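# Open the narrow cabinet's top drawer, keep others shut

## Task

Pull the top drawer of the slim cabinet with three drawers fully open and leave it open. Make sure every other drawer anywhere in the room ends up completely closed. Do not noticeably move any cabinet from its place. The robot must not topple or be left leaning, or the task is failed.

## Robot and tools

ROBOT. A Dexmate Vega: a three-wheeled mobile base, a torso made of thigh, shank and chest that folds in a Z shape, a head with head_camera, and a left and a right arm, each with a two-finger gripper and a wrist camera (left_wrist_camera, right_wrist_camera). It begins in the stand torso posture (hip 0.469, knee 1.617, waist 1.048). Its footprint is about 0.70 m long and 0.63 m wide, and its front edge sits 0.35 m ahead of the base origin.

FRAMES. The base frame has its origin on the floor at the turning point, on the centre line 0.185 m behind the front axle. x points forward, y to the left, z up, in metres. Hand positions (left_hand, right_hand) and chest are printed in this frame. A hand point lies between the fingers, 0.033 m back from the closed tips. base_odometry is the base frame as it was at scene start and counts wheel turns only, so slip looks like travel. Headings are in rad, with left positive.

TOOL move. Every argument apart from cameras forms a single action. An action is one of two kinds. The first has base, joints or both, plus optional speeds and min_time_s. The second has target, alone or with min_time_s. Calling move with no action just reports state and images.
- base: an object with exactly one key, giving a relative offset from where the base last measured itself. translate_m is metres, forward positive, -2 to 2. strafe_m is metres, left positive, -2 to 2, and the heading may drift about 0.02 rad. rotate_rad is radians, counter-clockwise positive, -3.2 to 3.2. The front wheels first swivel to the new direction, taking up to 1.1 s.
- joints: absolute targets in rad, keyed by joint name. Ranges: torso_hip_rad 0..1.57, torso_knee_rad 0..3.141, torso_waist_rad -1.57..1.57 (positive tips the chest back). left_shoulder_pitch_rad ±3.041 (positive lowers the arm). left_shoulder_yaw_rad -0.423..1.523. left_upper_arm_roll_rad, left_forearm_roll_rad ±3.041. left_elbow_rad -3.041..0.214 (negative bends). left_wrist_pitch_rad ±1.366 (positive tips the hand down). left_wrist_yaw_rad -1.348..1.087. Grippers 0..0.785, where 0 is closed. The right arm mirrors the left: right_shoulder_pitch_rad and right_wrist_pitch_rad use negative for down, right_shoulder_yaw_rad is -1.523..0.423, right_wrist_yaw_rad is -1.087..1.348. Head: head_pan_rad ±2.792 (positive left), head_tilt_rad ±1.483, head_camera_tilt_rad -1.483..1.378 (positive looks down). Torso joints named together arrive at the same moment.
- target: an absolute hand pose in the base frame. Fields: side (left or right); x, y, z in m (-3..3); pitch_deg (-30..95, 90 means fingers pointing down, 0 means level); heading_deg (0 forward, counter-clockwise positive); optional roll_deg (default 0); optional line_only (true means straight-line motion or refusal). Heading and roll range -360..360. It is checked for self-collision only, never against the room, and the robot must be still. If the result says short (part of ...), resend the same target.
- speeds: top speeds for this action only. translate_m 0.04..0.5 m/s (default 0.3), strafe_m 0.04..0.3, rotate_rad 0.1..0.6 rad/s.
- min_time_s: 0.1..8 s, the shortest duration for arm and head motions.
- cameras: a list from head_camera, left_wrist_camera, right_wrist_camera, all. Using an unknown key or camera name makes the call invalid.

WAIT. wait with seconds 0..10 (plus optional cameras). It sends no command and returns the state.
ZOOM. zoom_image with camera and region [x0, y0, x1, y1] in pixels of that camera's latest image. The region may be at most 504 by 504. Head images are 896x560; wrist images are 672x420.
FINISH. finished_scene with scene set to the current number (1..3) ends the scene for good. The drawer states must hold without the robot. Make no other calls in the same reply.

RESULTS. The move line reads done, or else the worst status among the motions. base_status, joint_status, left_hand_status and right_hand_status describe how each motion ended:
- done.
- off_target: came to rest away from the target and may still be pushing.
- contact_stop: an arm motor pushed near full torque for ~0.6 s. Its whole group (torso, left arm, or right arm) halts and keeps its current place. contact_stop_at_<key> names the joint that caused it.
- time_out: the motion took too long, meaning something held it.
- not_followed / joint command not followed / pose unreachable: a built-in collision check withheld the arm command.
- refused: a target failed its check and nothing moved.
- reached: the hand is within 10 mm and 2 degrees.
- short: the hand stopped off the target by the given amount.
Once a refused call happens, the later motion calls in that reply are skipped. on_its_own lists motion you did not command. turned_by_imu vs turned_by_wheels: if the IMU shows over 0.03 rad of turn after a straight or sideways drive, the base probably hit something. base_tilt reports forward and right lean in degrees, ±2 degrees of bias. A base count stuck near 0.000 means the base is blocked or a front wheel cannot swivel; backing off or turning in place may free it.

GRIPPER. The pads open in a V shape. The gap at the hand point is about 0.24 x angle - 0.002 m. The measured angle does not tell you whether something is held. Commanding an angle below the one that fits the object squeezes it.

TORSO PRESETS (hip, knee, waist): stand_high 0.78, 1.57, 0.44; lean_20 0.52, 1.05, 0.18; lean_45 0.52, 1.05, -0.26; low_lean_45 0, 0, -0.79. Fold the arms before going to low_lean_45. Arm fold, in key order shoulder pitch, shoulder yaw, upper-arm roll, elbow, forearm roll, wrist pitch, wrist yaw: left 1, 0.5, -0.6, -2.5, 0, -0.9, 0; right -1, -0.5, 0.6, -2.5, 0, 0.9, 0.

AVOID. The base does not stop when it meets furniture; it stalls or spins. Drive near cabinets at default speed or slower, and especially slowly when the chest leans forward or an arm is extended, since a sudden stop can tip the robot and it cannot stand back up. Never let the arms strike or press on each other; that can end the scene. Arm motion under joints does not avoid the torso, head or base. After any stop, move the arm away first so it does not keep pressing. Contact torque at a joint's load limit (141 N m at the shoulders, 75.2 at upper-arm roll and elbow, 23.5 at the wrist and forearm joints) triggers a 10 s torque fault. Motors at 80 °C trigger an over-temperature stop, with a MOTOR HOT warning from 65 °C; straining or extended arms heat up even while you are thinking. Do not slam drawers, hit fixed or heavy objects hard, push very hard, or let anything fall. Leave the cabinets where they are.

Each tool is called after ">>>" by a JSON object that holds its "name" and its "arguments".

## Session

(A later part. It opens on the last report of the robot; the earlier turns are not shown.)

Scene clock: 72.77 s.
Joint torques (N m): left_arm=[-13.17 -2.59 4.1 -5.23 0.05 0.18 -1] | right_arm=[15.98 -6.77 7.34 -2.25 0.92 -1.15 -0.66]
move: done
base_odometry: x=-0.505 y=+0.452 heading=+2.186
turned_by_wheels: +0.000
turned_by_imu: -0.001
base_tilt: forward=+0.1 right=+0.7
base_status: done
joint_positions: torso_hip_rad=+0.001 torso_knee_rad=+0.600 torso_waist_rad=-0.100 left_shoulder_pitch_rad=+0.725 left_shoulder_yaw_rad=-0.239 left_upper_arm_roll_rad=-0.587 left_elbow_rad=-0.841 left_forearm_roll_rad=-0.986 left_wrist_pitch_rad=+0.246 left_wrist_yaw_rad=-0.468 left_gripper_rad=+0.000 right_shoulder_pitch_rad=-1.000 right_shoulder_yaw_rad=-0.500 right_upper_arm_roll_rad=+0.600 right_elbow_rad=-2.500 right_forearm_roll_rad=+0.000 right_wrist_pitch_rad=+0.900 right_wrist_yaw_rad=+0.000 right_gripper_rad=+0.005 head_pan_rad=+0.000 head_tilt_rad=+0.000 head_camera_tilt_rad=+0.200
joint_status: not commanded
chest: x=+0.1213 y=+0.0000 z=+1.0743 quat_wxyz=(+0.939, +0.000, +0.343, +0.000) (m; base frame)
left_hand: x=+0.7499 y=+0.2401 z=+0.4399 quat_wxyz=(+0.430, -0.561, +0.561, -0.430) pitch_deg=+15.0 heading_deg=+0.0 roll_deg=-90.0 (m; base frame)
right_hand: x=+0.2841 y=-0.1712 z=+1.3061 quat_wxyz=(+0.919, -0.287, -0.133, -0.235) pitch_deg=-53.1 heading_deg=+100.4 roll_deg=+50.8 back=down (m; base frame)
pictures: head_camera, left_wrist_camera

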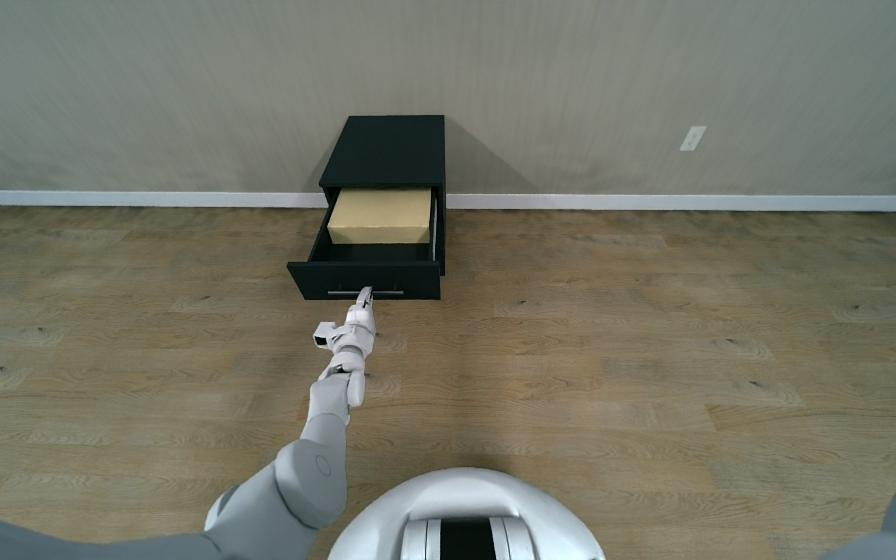

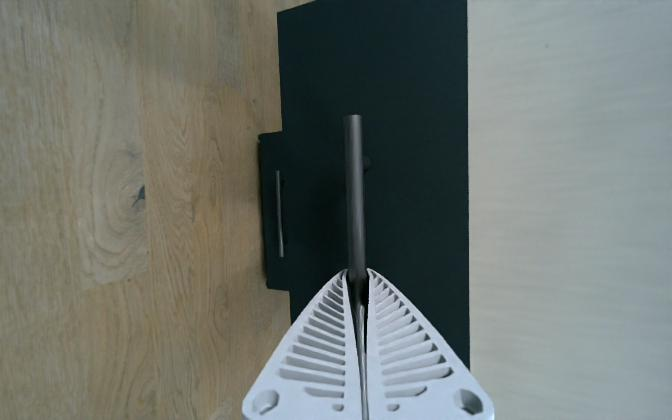

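>>> {"name": "move", "arguments": {"base": {"translate_m": -0.03}, "speeds": {"translate_m": 0.05}, "cameras": ["head_camera", "left_wrist_camera"]}}

>>> {"name": "zoom_image", "arguments": {"camera": "head_camera", "region": [280, 100, 480, 310]}}

Scene clock: 74.57 s.
Joint torques (N m): left_arm=[-12.18 -1 2.87 -4.17 -0.15 -0.22 -0.78] | right_arm=[17.28 -8 6.93 -3.57 0.8 -0.63 -0.92]
move: done
base_odometry: x=-0.487 y=+0.428 heading=+2.185
turned_by_wheels: -0.001
turned_by_imu: -0.001
base_tilt: forward=+0.1 right=+0.7
base_status: done
joint_positions: torso_hip_rad=+0.001 torso_knee_rad=+0.600 torso_waist_rad=-0.100 left_shoulder_pitch_rad=+0.725 left_shoulder_yaw_rad=-0.239 left_upper_arm_roll_rad=-0.587 left_elbow_rad=-0.841 left_forearm_roll_rad=-0.986 left_wrist_pitch_rad=+0.246 left_wrist_yaw_rad=-0.468 left_gripper_rad=+0.000 right_shoulder_pitch_rad=-1.000 right_shoulder_yaw_rad=-0.500 right_upper_arm_roll_rad=+0.600 right_elbow_rad=-2.500 right_forearm_roll_rad=+0.000 right_wrist_pitch_rad=+0.900 right_wrist_yaw_rad=+0.000 right_gripper_rad=+0.005 head_pan_rad=+0.000 head_tilt_rad=+0.000 head_camera_tilt_rad=+0.200
joint_status: not commanded
chest: x=+0.1213 y=+0.0000 z=+1.0743 quat_wxyz=(+0.939, +0.000, +0.343, +0.000) (m; base frame)
left_hand: x=+0.7500 y=+0.2401 z=+0.4400 quat_wxyz=(+0.431, -0.561, +0.561, -0.430) pitch_deg=+15.0 heading_deg=+0.0 roll_deg=-90.0 (m; base frame)
right_hand: x=+0.2840 y=-0.1712 z=+1.3061 quat_wxyz=(+0.919, -0.287, -0.133, -0.235) pitch_deg=-53.1 heading_deg=+100.5 roll_deg=+50.8 back=down (m; base frame)
pictures: head_camera, left_wrist_camera

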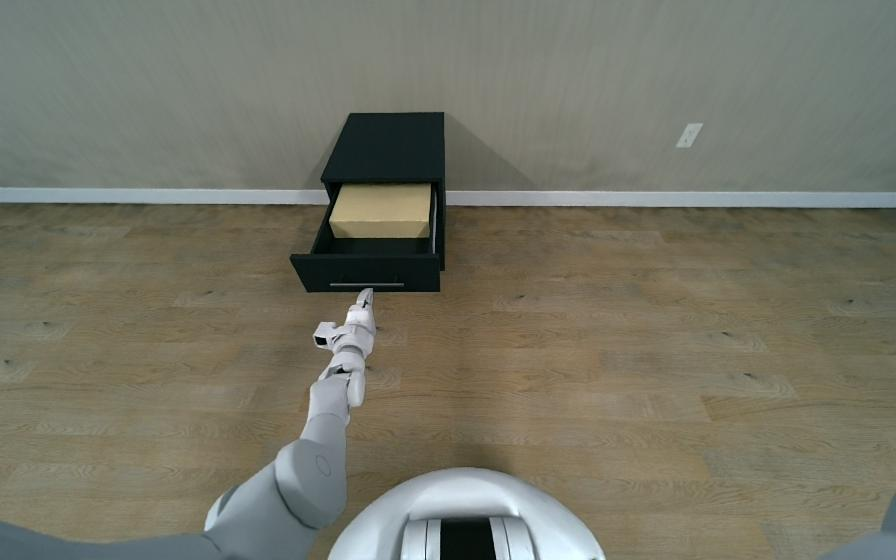

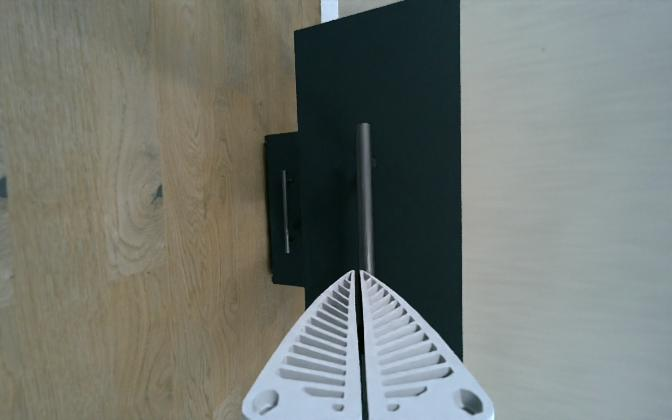

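Scaled by 2.400 from the camera's 896x560 image, which has a finer 960x600 frame.

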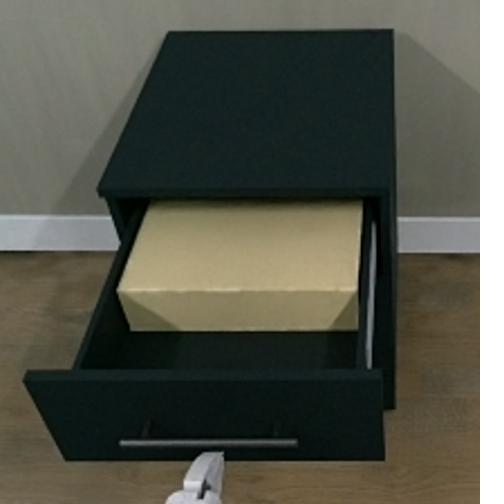

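>>> {"name": "finished_scene", "arguments": {"scene": 1}}

The scene is finished: the task was done.


## Next scene

The same job, from a new start.

>>> {"name": "move", "arguments": {"joints": {"head_pan_rad": 0.8, "head_camera_tilt_rad": 0.3}, "cameras": ["head_camera"]}}

>>> {"name": "move", "arguments": {"joints": {"head_pan_rad": 2.4}, "cameras": ["head_camera"]}}

>>> {"name": "move", "arguments": {"joints": {"head_pan_rad": -0.8}, "cameras": ["head_camera"]}}

>>> {"name": "move", "arguments": {"joints": {"head_pan_rad": -2.4}, "cameras": ["head_camera"]}}

Scene clock: 1.20 s.
Joint torques (N m): left_arm=[5.05 0.12 -0.83 -2.49 -0.3 -2.02 0.24] | right_arm=[-7.14 -1.56 0.3 -2.14 0.19 2.13 -0.17]
Motor temperatures (°C): left_arm=[31 31 31 26 40 35 41] | right_arm=[30 27 33 31 36 36 33]
move: done
base_odometry: x=+0.000 y=+0.000 heading=+0.000
turned_by_wheels: +0.000
turned_by_imu: +0.000
base_tilt: forward=+0.1 right=+0.8
base_status: not commanded
joint_positions: torso_hip_rad=+0.469 torso_knee_rad=+1.617 torso_waist_rad=+1.048 left_shoulder_pitch_rad=+2.189 left_shoulder_yaw_rad=-0.007 left_upper_arm_roll_rad=+0.016 left_elbow_rad=-1.090 left_forearm_roll_rad=+0.013 left_wrist_pitch_rad=-0.515 left_wrist_yaw_rad=+0.020 left_gripper_rad=+0.005 right_shoulder_pitch_rad=-2.209 right_shoulder_yaw_rad=-0.016 right_upper_arm_roll_rad=+0.009 right_elbow_rad=-1.106 right_forearm_roll_rad=-0.010 right_wrist_pitch_rad=+0.494 right_wrist_yaw_rad=-0.018 right_gripper_rad=+0.005 head_pan_rad=+0.800 head_tilt_rad=+0.000 head_camera_tilt_rad=+0.300
joint_status: all done
chest: x=-0.0111 y=+0.0000 z=+1.4155 quat_wxyz=(+0.999, +0.000, +0.050, +0.000) (m; base frame)
left_hand: x=+0.1832 y=+0.2195 z=+0.6290 quat_wxyz=(+0.429, +0.002, +0.903, +0.000) pitch_deg=+39.1 heading_deg=-0.2 roll_deg=+0.1 back=up (m; base frame)
right_hand: x=+0.1700 y=-0.2462 z=+0.6246 quat_wxyz=(+0.418, -0.007, +0.908, -0.015) pitch_deg=+40.6 heading_deg=-1.6 roll_deg=-2.5 back=up (m; base frame)
pictures: head_camera

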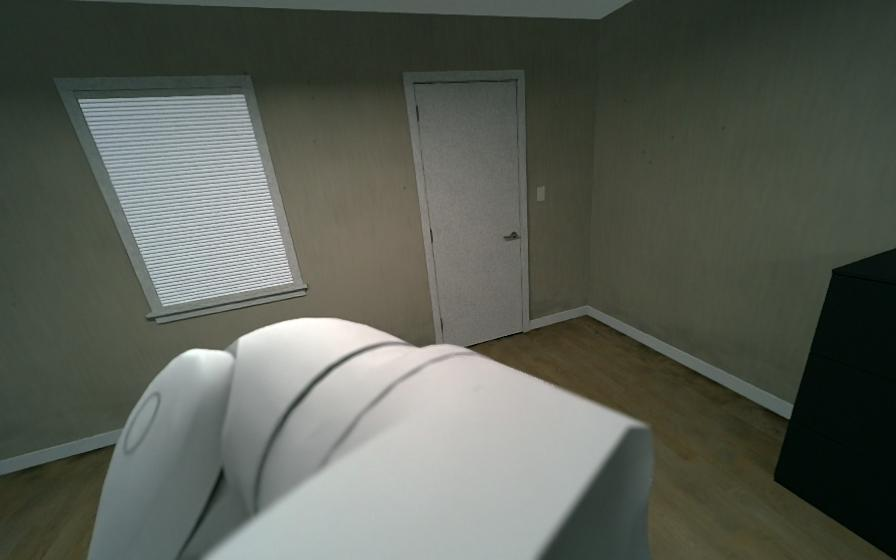

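Scene clock: 2.93 s.
Joint torques (N m): left_arm=[4.97 0.03 -1.26 -2.42 0.11 -1.04 -0.12] | right_arm=[-5.63 -1.48 0.48 -1.46 0.04 1.74 -0.07]
move: done
base_odometry: x=+0.000 y=+0.000 heading=+0.000
turned_by_wheels: +0.000
turned_by_imu: +0.000
base_tilt: forward=+0.0 right=+0.8
base_status: not commanded
joint_positions: torso_hip_rad=+0.469 torso_knee_rad=+1.617 torso_waist_rad=+1.048 left_shoulder_pitch_rad=+2.189 left_shoulder_yaw_rad=-0.007 left_upper_arm_roll_rad=+0.016 left_elbow_rad=-1.090 left_forearm_roll_rad=+0.013 left_wrist_pitch_rad=-0.515 left_wrist_yaw_rad=+0.020 left_gripper_rad=+0.005 right_shoulder_pitch_rad=-2.209 right_shoulder_yaw_rad=-0.016 right_upper_arm_roll_rad=+0.009 right_elbow_rad=-1.106 right_forearm_roll_rad=-0.010 right_wrist_pitch_rad=+0.494 right_wrist_yaw_rad=-0.018 right_gripper_rad=+0.005 head_pan_rad=+2.400 head_tilt_rad=+0.000 head_camera_tilt_rad=+0.300
joint_status: all done
chest: x=-0.0111 y=+0.0000 z=+1.4155 quat_wxyz=(+0.999, +0.000, +0.050, +0.000) (m; base frame)
left_hand: x=+0.1832 y=+0.2195 z=+0.6290 quat_wxyz=(+0.429, +0.002, +0.903, +0.000) pitch_deg=+39.1 heading_deg=-0.2 roll_deg=+0.1 back=up (m; base frame)
right_hand: x=+0.1700 y=-0.2462 z=+0.6246 quat_wxyz=(+0.418, -0.007, +0.908, -0.015) pitch_deg=+40.6 heading_deg=-1.6 roll_deg=-2.5 back=up (m; base frame)
pictures: head_camera

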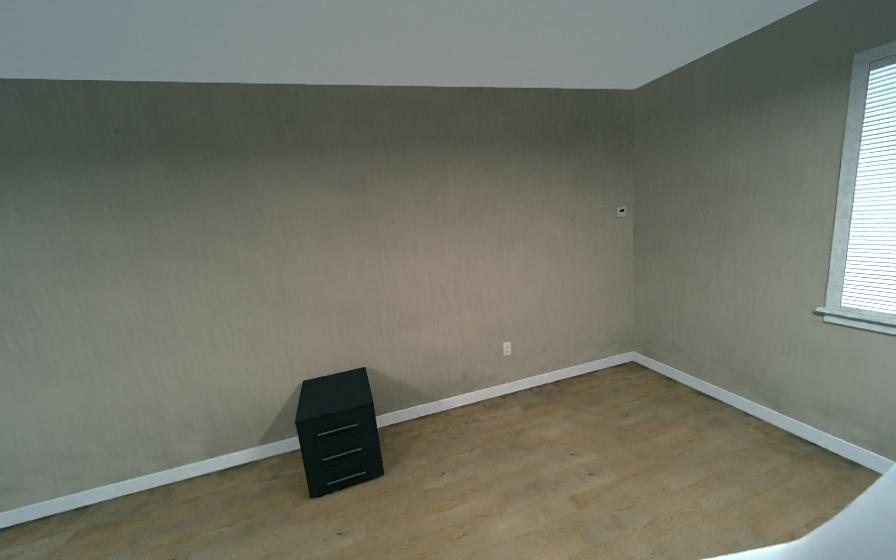

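Scene clock: 5.73 s.
Joint torques (N m): left_arm=[3.92 -0.46 -1.33 -1.87 0.27 -2.34 -0.08] | right_arm=[-5.52 -1.65 0.09 -1.5 0.09 1.93 -0.19]
move: done
base_odometry: x=+0.000 y=+0.000 heading=+0.000
turned_by_wheels: +0.000
turned_by_imu: +0.000
base_tilt: forward=+0.1 right=+0.8
base_status: not commanded
joint_positions: torso_hip_rad=+0.469 torso_knee_rad=+1.617 torso_waist_rad=+1.048 left_shoulder_pitch_rad=+2.189 left_shoulder_yaw_rad=-0.007 left_upper_arm_roll_rad=+0.016 left_elbow_rad=-1.090 left_forearm_roll_rad=+0.013 left_wrist_pitch_rad=-0.515 left_wrist_yaw_rad=+0.020 left_gripper_rad=+0.005 right_shoulder_pitch_rad=-2.209 right_shoulder_yaw_rad=-0.016 right_upper_arm_roll_rad=+0.009 right_elbow_rad=-1.106 right_forearm_roll_rad=-0.010 right_wrist_pitch_rad=+0.494 right_wrist_yaw_rad=-0.018 right_gripper_rad=+0.005 head_pan_rad=-0.800 head_tilt_rad=+0.000 head_camera_tilt_rad=+0.300
joint_status: all done
chest: x=-0.0111 y=+0.0000 z=+1.4155 quat_wxyz=(+0.999, +0.000, +0.050, +0.000) (m; base frame)
left_hand: x=+0.1832 y=+0.2195 z=+0.6290 quat_wxyz=(+0.429, +0.002, +0.903, +0.000) pitch_deg=+39.1 heading_deg=-0.2 roll_deg=+0.1 back=up (m; base frame)
right_hand: x=+0.1700 y=-0.2462 z=+0.6246 quat_wxyz=(+0.418, -0.007, +0.908, -0.015) pitch_deg=+40.6 heading_deg=-1.6 roll_deg=-2.5 back=up (m; base frame)
pictures: head_camera

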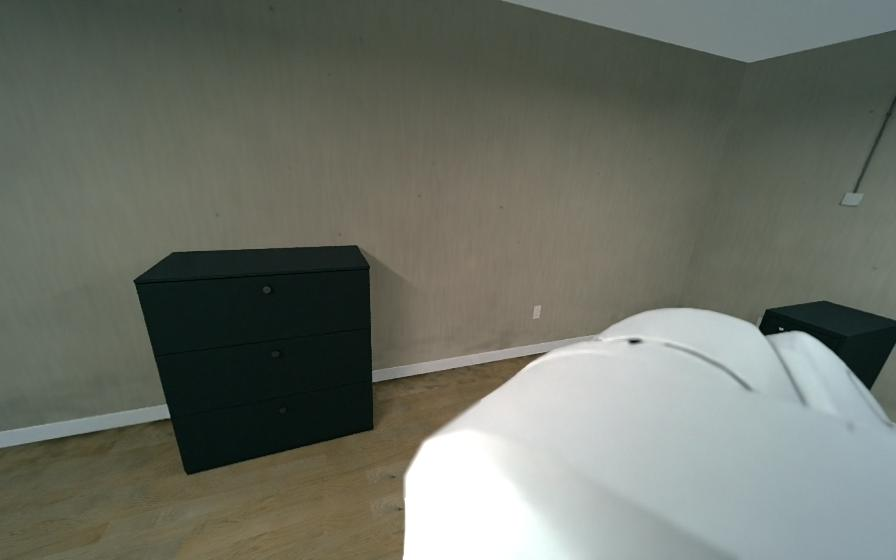

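Scene clock: 7.47 s.
Joint torques (N m): left_arm=[6.57 -0.69 -0.37 -1.67 0.16 -1.67 0.15] | right_arm=[-6.23 0.08 0.66 -2.08 0.13 1.67 -0.03]
move: done
base_odometry: x=+0.000 y=+0.000 heading=+0.000
turned_by_wheels: +0.000
turned_by_imu: +0.000
base_tilt: forward=+0.0 right=+0.7
base_status: not commanded
joint_positions: torso_hip_rad=+0.469 torso_knee_rad=+1.617 torso_waist_rad=+1.048 left_shoulder_pitch_rad=+2.189 left_shoulder_yaw_rad=-0.007 left_upper_arm_roll_rad=+0.016 left_elbow_rad=-1.090 left_forearm_roll_rad=+0.013 left_wrist_pitch_rad=-0.515 left_wrist_yaw_rad=+0.020 left_gripper_rad=+0.005 right_shoulder_pitch_rad=-2.209 right_shoulder_yaw_rad=-0.016 right_upper_arm_roll_rad=+0.009 right_elbow_rad=-1.106 right_forearm_roll_rad=-0.010 right_wrist_pitch_rad=+0.494 right_wrist_yaw_rad=-0.018 right_gripper_rad=+0.005 head_pan_rad=-2.400 head_tilt_rad=+0.000 head_camera_tilt_rad=+0.300
joint_status: all done
chest: x=-0.0111 y=+0.0000 z=+1.4155 quat_wxyz=(+0.999, +0.000, +0.050, +0.000) (m; base frame)
left_hand: x=+0.1832 y=+0.2195 z=+0.6290 quat_wxyz=(+0.429, +0.002, +0.903, +0.000) pitch_deg=+39.1 heading_deg=-0.2 roll_deg=+0.1 back=up (m; base frame)
right_hand: x=+0.1700 y=-0.2462 z=+0.6246 quat_wxyz=(+0.418, -0.007, +0.908, -0.015) pitch_deg=+40.6 heading_deg=-1.6 roll_deg=-2.5 back=up (m; base frame)
pictures: head_camera

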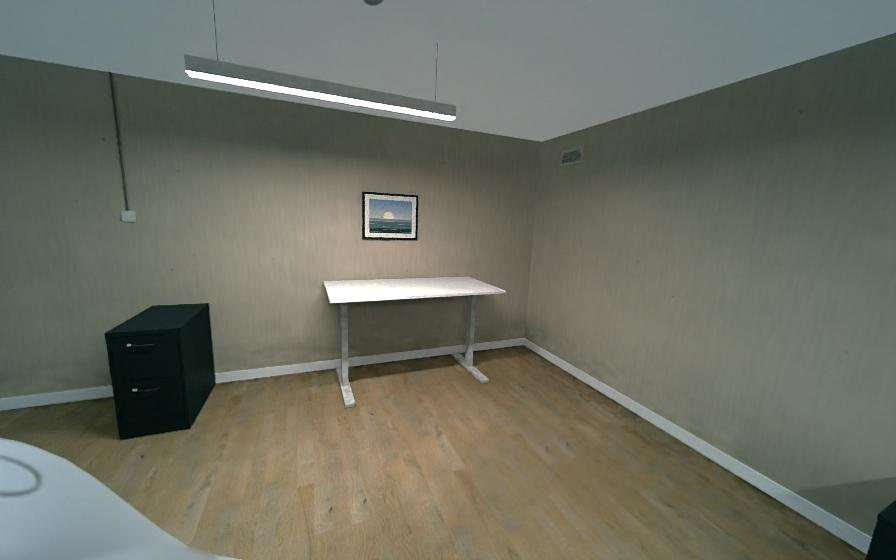

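>>> {"name": "zoom_image", "arguments": {"camera": "head_camera", "region": [90, 280, 250, 450]}}

>>> {"name": "move", "arguments": {"base": {"rotate_rad": 2.8}, "joints": {"head_pan_rad": 0, "head_camera_tilt_rad": 0.5, "left_shoulder_pitch_rad": 1.5, "left_elbow_rad": -1.8, "left_wrist_pitch_rad": 0.3, "right_shoulder_pitch_rad": -1.0, "right_shoulder_yaw_rad": -0.5, "right_upper_arm_roll_rad": 0.6, "right_elbow_rad": -2.5, "right_forearm_roll_rad": 0, "right_wrist_pitch_rad": 0.9, "right_wrist_yaw_rad": 0, "left_gripper_rad": 0.4}, "cameras": ["head_camera", "left_wrist_camera"]}}

>>> {"name": "zoom_image", "arguments": {"camera": "head_camera", "region": [300, 180, 600, 430]}}

Scaled by 2.965 from the camera's 896x560 image, which has a finer 960x600 frame.

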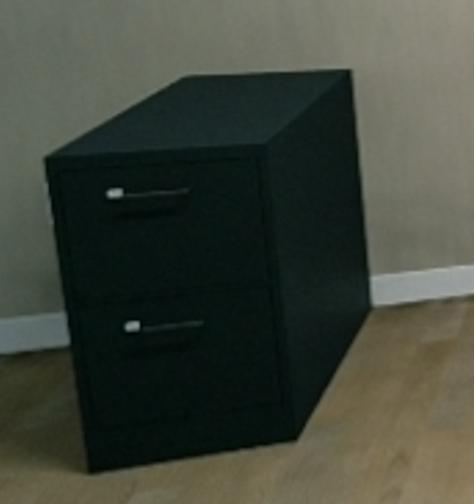

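Scene clock: 14.97 s.
Joint torques (N m): left_arm=[-22.03 -0.58 -0.36 -9.27 0 -2.61 -0.25] | right_arm=[22.35 -7.07 5.88 0.83 0.54 -1.76 0.3]
move: done
base_odometry: x=+0.003 y=+0.000 heading=+2.809
turned_by_wheels: +2.809
turned_by_imu: +2.794
base_tilt: forward=+0.0 right=+0.8
base_status: done
joint_positions: torso_hip_rad=+0.469 torso_knee_rad=+1.617 torso_waist_rad=+1.048 left_shoulder_pitch_rad=+1.500 left_shoulder_yaw_rad=-0.007 left_upper_arm_roll_rad=+0.016 left_elbow_rad=-1.800 left_forearm_roll_rad=+0.013 left_wrist_pitch_rad=+0.300 left_wrist_yaw_rad=+0.020 left_gripper_rad=+0.400 right_shoulder_pitch_rad=-1.002 right_shoulder_yaw_rad=-0.499 right_upper_arm_roll_rad=+0.599 right_elbow_rad=-2.498 right_forearm_roll_rad=+0.000 right_wrist_pitch_rad=+0.899 right_wrist_yaw_rad=+0.000 right_gripper_rad=+0.005 head_pan_rad=+0.000 head_tilt_rad=+0.000 head_camera_tilt_rad=+0.500
joint_status: all done
chest: x=-0.0111 y=+0.0000 z=+1.4155 quat_wxyz=(+0.999, +0.000, +0.050, +0.000) (m; base frame)
left_hand: x=+0.6932 y=+0.2236 z=+1.0724 quat_wxyz=(+0.671, +0.000, +0.742, +0.005) pitch_deg=+5.8 heading_deg=+0.4 roll_deg=+0.4 back=up (m; base frame)
right_hand: x=-0.0062 y=-0.1720 z=+1.6993 quat_wxyz=(+0.840, -0.204, -0.396, -0.309) pitch_deg=-37.0 heading_deg=+132.5 roll_deg=+7.1 back=down (m; base frame)
pictures: head_camera, left_wrist_camera

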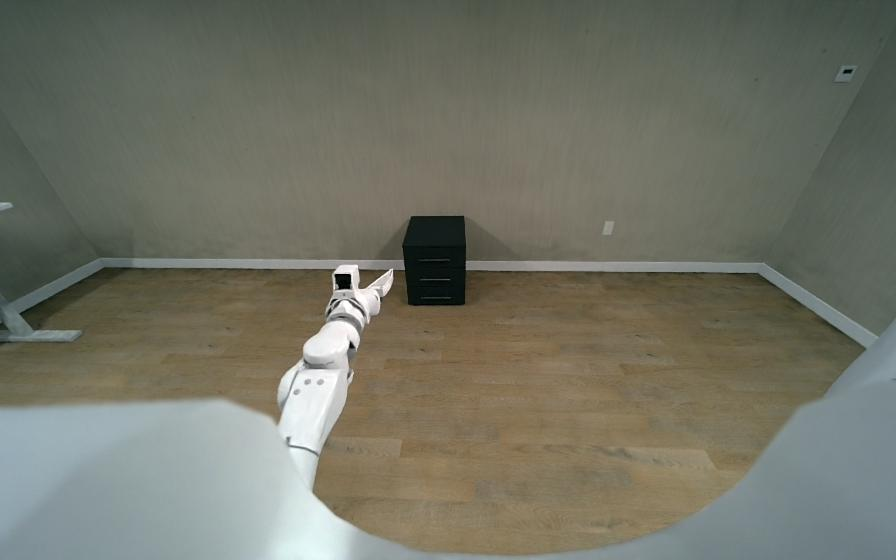

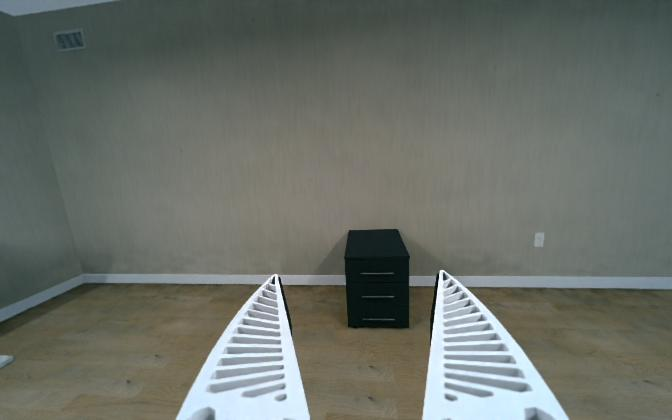

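Scaled by 1.680 from the camera's 896x560 image, which has a finer 960x600 frame.

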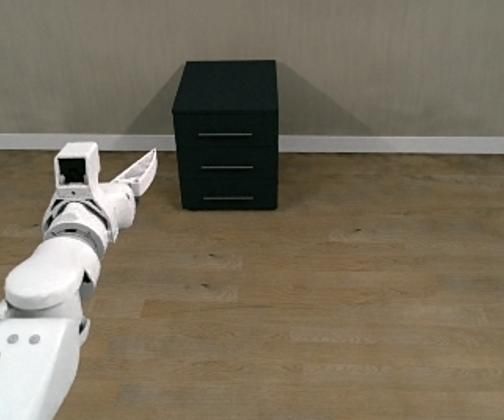

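>>> {"name": "move", "arguments": {"base": {"strafe_m": -0.135}}}

>>> {"name": "move", "arguments": {"base": {"translate_m": 0.97}, "joints": {"torso_hip_rad": 0.0, "torso_knee_rad": 0.6, "torso_waist_rad": -0.1, "head_camera_tilt_rad": 0.2, "left_shoulder_pitch_rad": 0.725, "left_shoulder_yaw_rad": -0.240, "left_upper_arm_roll_rad": -0.587, "left_elbow_rad": -0.841, "left_forearm_roll_rad": -0.986, "left_wrist_pitch_rad": 0.246, "left_wrist_yaw_rad": -0.468}, "cameras": ["head_camera", "left_wrist_camera"]}}

Scene clock: 18.97 s.
Joint torques (N m): left_arm=[-20.94 0.56 -0.33 -7.41 0.03 -2.37 0.02] | right_arm=[22.65 -6.74 5.44 0.63 0.42 -2.35 -0.06]
move: done
base_odometry: x=+0.047 y=+0.127 heading=+2.805
turned_by_wheels: -0.003
turned_by_imu: -0.001
base_tilt: forward=+0.1 right=+0.8
base_status: done
joint_positions: torso_hip_rad=+0.469 torso_knee_rad=+1.617 torso_waist_rad=+1.048 left_shoulder_pitch_rad=+1.500 left_shoulder_yaw_rad=-0.007 left_upper_arm_roll_rad=+0.016 left_elbow_rad=-1.800 left_forearm_roll_rad=+0.013 left_wrist_pitch_rad=+0.300 left_wrist_yaw_rad=+0.020 left_gripper_rad=+0.400 right_shoulder_pitch_rad=-1.000 right_shoulder_yaw_rad=-0.500 right_upper_arm_roll_rad=+0.600 right_elbow_rad=-2.500 right_forearm_roll_rad=+0.000 right_wrist_pitch_rad=+0.900 right_wrist_yaw_rad=+0.000 right_gripper_rad=+0.005 head_pan_rad=+0.000 head_tilt_rad=+0.000 head_camera_tilt_rad=+0.500
joint_status: not commanded
chest: x=-0.0111 y=+0.0000 z=+1.4155 quat_wxyz=(+0.999, +0.000, +0.050, +0.000) (m; base frame)
left_hand: x=+0.6932 y=+0.2236 z=+1.0724 quat_wxyz=(+0.671, +0.000, +0.742, +0.005) pitch_deg=+5.8 heading_deg=+0.4 roll_deg=+0.4 back=up (m; base frame)
right_hand: x=-0.0075 y=-0.1712 z=+1.6986 quat_wxyz=(+0.839, -0.205, -0.398, -0.310) pitch_deg=-36.8 heading_deg=+132.5 roll_deg=+7.0 back=down (m; base frame)
pictures: none

Scene clock: 24.50 s.
Joint torques (N m): left_arm=[-21.9 -3.22 -0.78 -5.01 -0.73 -0.3 -1.4] | right_arm=[17.99 -7.43 7.48 -1.02 0.95 -0.73 -0.72]
move: done
base_odometry: x=-0.869 y=+0.446 heading=+2.806
turned_by_wheels: +0.001
turned_by_imu: -0.001
base_tilt: forward=+0.0 right=+0.8
base_status: done
joint_positions: torso_hip_rad=+0.001 torso_knee_rad=+0.600 torso_waist_rad=-0.100 left_shoulder_pitch_rad=+0.726 left_shoulder_yaw_rad=-0.240 left_upper_arm_roll_rad=-0.586 left_elbow_rad=-0.841 left_forearm_roll_rad=-0.985 left_wrist_pitch_rad=+0.246 left_wrist_yaw_rad=-0.467 left_gripper_rad=+0.400 right_shoulder_pitch_rad=-1.000 right_shoulder_yaw_rad=-0.500 right_upper_arm_roll_rad=+0.600 right_elbow_rad=-2.500 right_forearm_roll_rad=+0.000 right_wrist_pitch_rad=+0.900 right_wrist_yaw_rad=+0.000 right_gripper_rad=+0.005 head_pan_rad=+0.000 head_tilt_rad=+0.000 head_camera_tilt_rad=+0.200
joint_status: all done
chest: x=+0.1214 y=+0.0000 z=+1.0743 quat_wxyz=(+0.939, +0.000, +0.343, +0.000) (m; base frame)
left_hand: x=+0.7495 y=+0.2393 z=+0.4393 quat_wxyz=(+0.430, -0.561, +0.562, -0.430) pitch_deg=+15.1 heading_deg=-0.1 roll_deg=+90.0 (m; base frame)
right_hand: x=+0.2841 y=-0.1712 z=+1.3061 quat_wxyz=(+0.919, -0.287, -0.133, -0.235) pitch_deg=-53.1 heading_deg=+100.5 roll_deg=+50.8 back=down (m; base frame)
pictures: head_camera, left_wrist_camera

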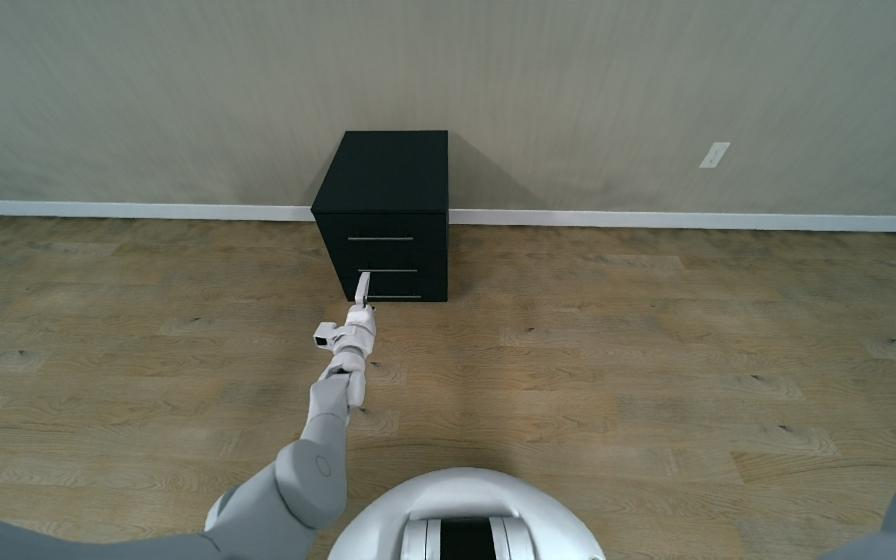

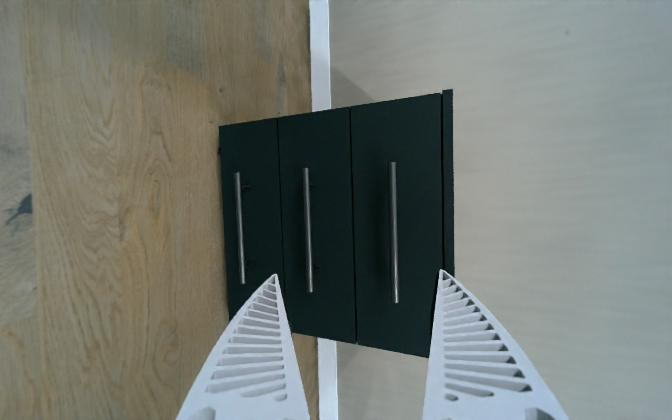

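>>> {"name": "move", "arguments": {"base": {"translate_m": 0.252}, "cameras": ["left_wrist_camera"]}}

>>> {"name": "move", "arguments": {"joints": {"left_gripper_rad": 0.0}, "cameras": ["left_wrist_camera"]}}

>>> {"name": "move", "arguments": {"base": {"translate_m": -0.33}, "speeds": {"translate_m": 0.15}, "cameras": ["head_camera", "left_wrist_camera"]}}

Scene clock: 27.23 s.
Joint torques (N m): left_arm=[-21.14 -2.53 1.59 -4.39 0.16 -0.25 -0.13] | right_arm=[17.96 -7.7 7.17 -1.37 1 -1.73 -0.62]
move: done
base_odometry: x=-1.107 y=+0.529 heading=+2.807
turned_by_wheels: +0.001
turned_by_imu: +0.000
base_tilt: forward=+0.1 right=+0.8
base_status: done
joint_positions: torso_hip_rad=+0.001 torso_knee_rad=+0.600 torso_waist_rad=-0.100 left_shoulder_pitch_rad=+0.725 left_shoulder_yaw_rad=-0.240 left_upper_arm_roll_rad=-0.587 left_elbow_rad=-0.841 left_forearm_roll_rad=-0.986 left_wrist_pitch_rad=+0.246 left_wrist_yaw_rad=-0.468 left_gripper_rad=+0.400 right_shoulder_pitch_rad=-1.000 right_shoulder_yaw_rad=-0.500 right_upper_arm_roll_rad=+0.600 right_elbow_rad=-2.500 right_forearm_roll_rad=+0.000 right_wrist_pitch_rad=+0.900 right_wrist_yaw_rad=+0.000 right_gripper_rad=+0.005 head_pan_rad=+0.000 head_tilt_rad=+0.000 head_camera_tilt_rad=+0.200
joint_status: not commanded
chest: x=+0.1212 y=+0.0000 z=+1.0743 quat_wxyz=(+0.939, +0.000, +0.343, +0.000) (m; base frame)
left_hand: x=+0.7496 y=+0.2394 z=+0.4397 quat_wxyz=(+0.430, -0.561, +0.561, -0.431) pitch_deg=+15.0 heading_deg=+0.0 roll_deg=+89.9 (m; base frame)
right_hand: x=+0.2839 y=-0.1712 z=+1.3061 quat_wxyz=(+0.919, -0.287, -0.133, -0.235) pitch_deg=-53.1 heading_deg=+100.5 roll_deg=+50.8 back=down (m; base frame)
pictures: left_wrist_camera

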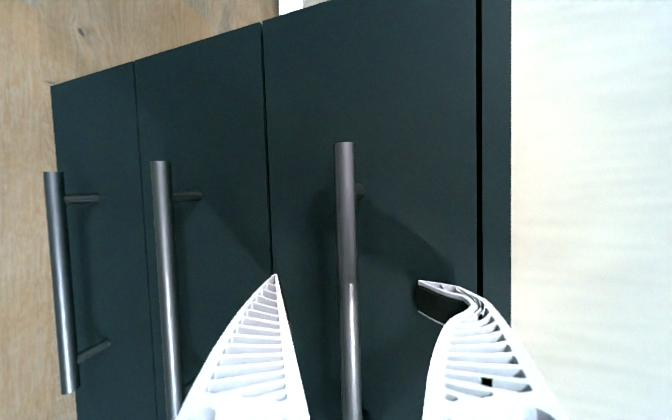

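Scene clock: 28.20 s.
Joint torques (N m): left_arm=[-37.27 -2.5 4.69 -10.59 -1.51 0.86 -3.26] | right_arm=[19.3 -8.45 7.15 -2.38 0.84 -1.51 -0.83]
move: done
base_odometry: x=-1.107 y=+0.529 heading=+2.807
turned_by_wheels: +0.000
turned_by_imu: +0.000
base_tilt: forward=+0.1 right=+0.7
base_status: not commanded
joint_positions: torso_hip_rad=+0.001 torso_knee_rad=+0.600 torso_waist_rad=-0.100 left_shoulder_pitch_rad=+0.726 left_shoulder_yaw_rad=-0.240 left_upper_arm_roll_rad=-0.587 left_elbow_rad=-0.840 left_forearm_roll_rad=-0.986 left_wrist_pitch_rad=+0.246 left_wrist_yaw_rad=-0.467 left_gripper_rad=+0.000 right_shoulder_pitch_rad=-1.000 right_shoulder_yaw_rad=-0.500 right_upper_arm_roll_rad=+0.600 right_elbow_rad=-2.500 right_forearm_roll_rad=+0.000 right_wrist_pitch_rad=+0.900 right_wrist_yaw_rad=+0.000 right_gripper_rad=+0.005 head_pan_rad=+0.000 head_tilt_rad=+0.000 head_camera_tilt_rad=+0.200
joint_status: all done
chest: x=+0.1213 y=+0.0000 z=+1.0743 quat_wxyz=(+0.939, +0.000, +0.343, +0.000) (m; base frame)
left_hand: x=+0.7489 y=+0.2393 z=+0.4384 quat_wxyz=(+0.429, -0.562, +0.562, -0.430) pitch_deg=+15.2 heading_deg=+0.0 roll_deg=+89.9 (m; base frame)
right_hand: x=+0.2841 y=-0.1712 z=+1.3060 quat_wxyz=(+0.919, -0.287, -0.133, -0.235) pitch_deg=-53.1 heading_deg=+100.5 roll_deg=+50.8 back=down (m; base frame)
pictures: left_wrist_camera

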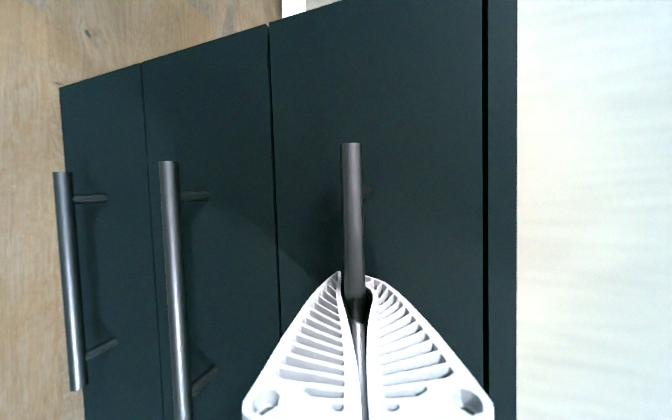

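Scene clock: 31.53 s.
Joint torques (N m): left_arm=[-14.4 -2.92 4.74 -2.55 0.53 2.82 -1.14] | right_arm=[16.82 -7.36 6.79 -0.97 0.81 -0.96 -0.8]
move: done
base_odometry: x=-0.795 y=+0.421 heading=+2.808
turned_by_wheels: +0.001
turned_by_imu: +0.002
base_tilt: forward=+0.0 right=+0.8
base_status: done
joint_positions: torso_hip_rad=+0.001 torso_knee_rad=+0.600 torso_waist_rad=-0.100 left_shoulder_pitch_rad=+0.725 left_shoulder_yaw_rad=-0.240 left_upper_arm_roll_rad=-0.587 left_elbow_rad=-0.841 left_forearm_roll_rad=-0.986 left_wrist_pitch_rad=+0.245 left_wrist_yaw_rad=-0.468 left_gripper_rad=+0.000 right_shoulder_pitch_rad=-1.000 right_shoulder_yaw_rad=-0.500 right_upper_arm_roll_rad=+0.600 right_elbow_rad=-2.500 right_forearm_roll_rad=+0.000 right_wrist_pitch_rad=+0.900 right_wrist_yaw_rad=+0.000 right_gripper_rad=+0.005 head_pan_rad=+0.000 head_tilt_rad=+0.000 head_camera_tilt_rad=+0.200
joint_status: not commanded
chest: x=+0.1213 y=+0.0000 z=+1.0743 quat_wxyz=(+0.939, +0.000, +0.343, +0.000) (m; base frame)
left_hand: x=+0.7497 y=+0.2399 z=+0.4396 quat_wxyz=(+0.430, -0.561, +0.561, -0.430) pitch_deg=+15.0 heading_deg=+0.0 roll_deg=+90.0 (m; base frame)
right_hand: x=+0.2841 y=-0.1712 z=+1.3061 quat_wxyz=(+0.919, -0.287, -0.133, -0.235) pitch_deg=-53.1 heading_deg=+100.5 roll_deg=+50.8 back=down (m; base frame)
pictures: head_camera, left_wrist_camera

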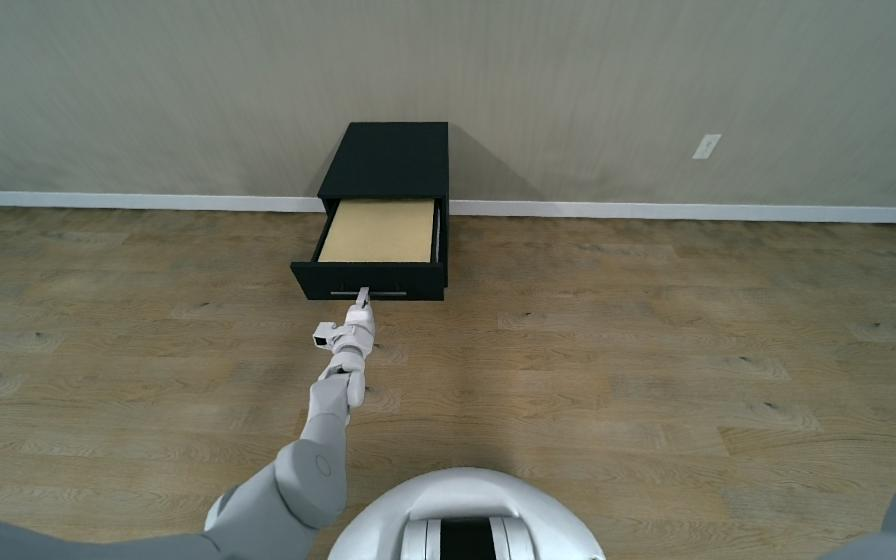

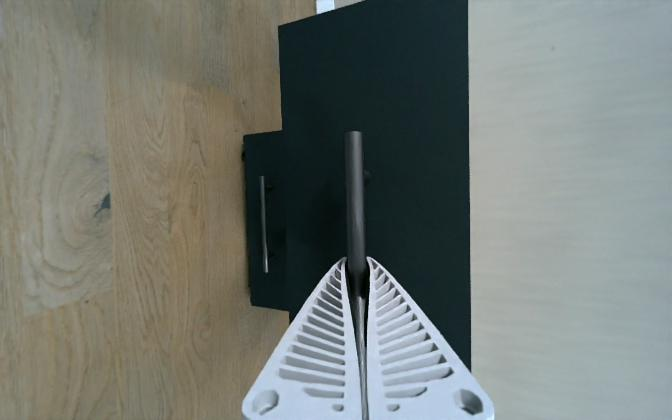

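>>> {"name": "move", "arguments": {"base": {"translate_m": -0.09}, "speeds": {"translate_m": 0.08}, "cameras": ["head_camera", "left_wrist_camera"]}}

>>> {"name": "zoom_image", "arguments": {"camera": "head_camera", "region": [280, 100, 480, 310]}}

Scene clock: 33.73 s.
Joint torques (N m): left_arm=[-12.78 -4.85 4.62 -5.33 -0.15 -0.68 -0.94] | right_arm=[18.02 -6.45 6.82 -1.9 0.7 -0.72 -1.1]
move: done
base_odometry: x=-0.710 y=+0.391 heading=+2.809
turned_by_wheels: +0.001
turned_by_imu: +0.001
base_tilt: forward=+0.1 right=+0.8
base_status: done
joint_positions: torso_hip_rad=+0.001 torso_knee_rad=+0.600 torso_waist_rad=-0.100 left_shoulder_pitch_rad=+0.725 left_shoulder_yaw_rad=-0.240 left_upper_arm_roll_rad=-0.587 left_elbow_rad=-0.841 left_forearm_roll_rad=-0.986 left_wrist_pitch_rad=+0.246 left_wrist_yaw_rad=-0.468 left_gripper_rad=+0.000 right_shoulder_pitch_rad=-1.000 right_shoulder_yaw_rad=-0.500 right_upper_arm_roll_rad=+0.600 right_elbow_rad=-2.500 right_forearm_roll_rad=+0.000 right_wrist_pitch_rad=+0.900 right_wrist_yaw_rad=+0.000 right_gripper_rad=+0.005 head_pan_rad=+0.000 head_tilt_rad=+0.000 head_camera_tilt_rad=+0.200
joint_status: not commanded
chest: x=+0.1213 y=+0.0000 z=+1.0743 quat_wxyz=(+0.939, +0.000, +0.343, +0.000) (m; base frame)
left_hand: x=+0.7497 y=+0.2395 z=+0.4397 quat_wxyz=(+0.430, -0.561, +0.561, -0.431) pitch_deg=+15.0 heading_deg=+0.0 roll_deg=+89.9 (m; base frame)
right_hand: x=+0.2840 y=-0.1712 z=+1.3061 quat_wxyz=(+0.919, -0.287, -0.133, -0.235) pitch_deg=-53.1 heading_deg=+100.5 roll_deg=+50.8 back=down (m; base frame)
pictures: head_camera, left_wrist_camera

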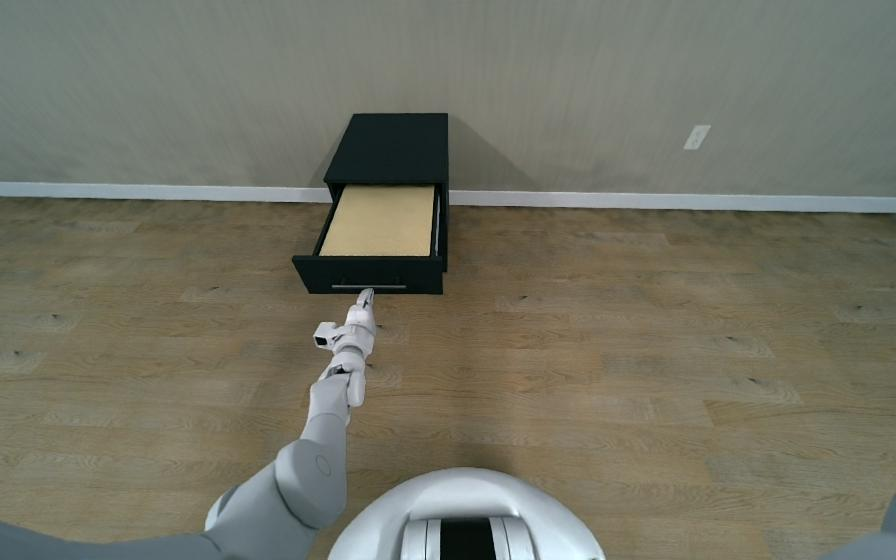

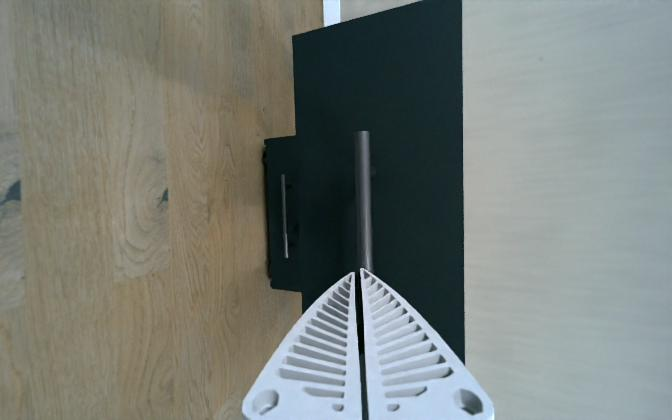

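Scaled by 2.400 from the camera's 896x560 image, which has a finer 960x600 frame.

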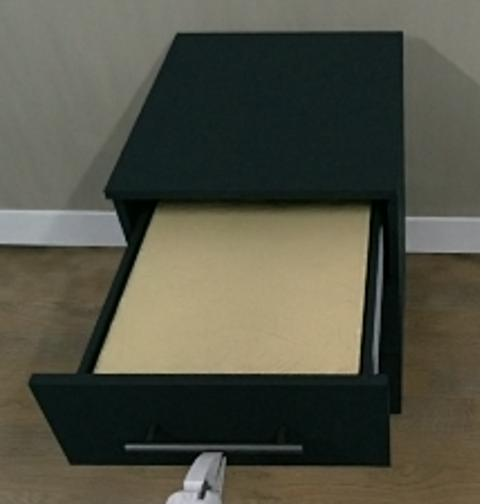

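>>> {"name": "finished_scene", "arguments": {"scene": 2}}

The scene is finished: the task was done.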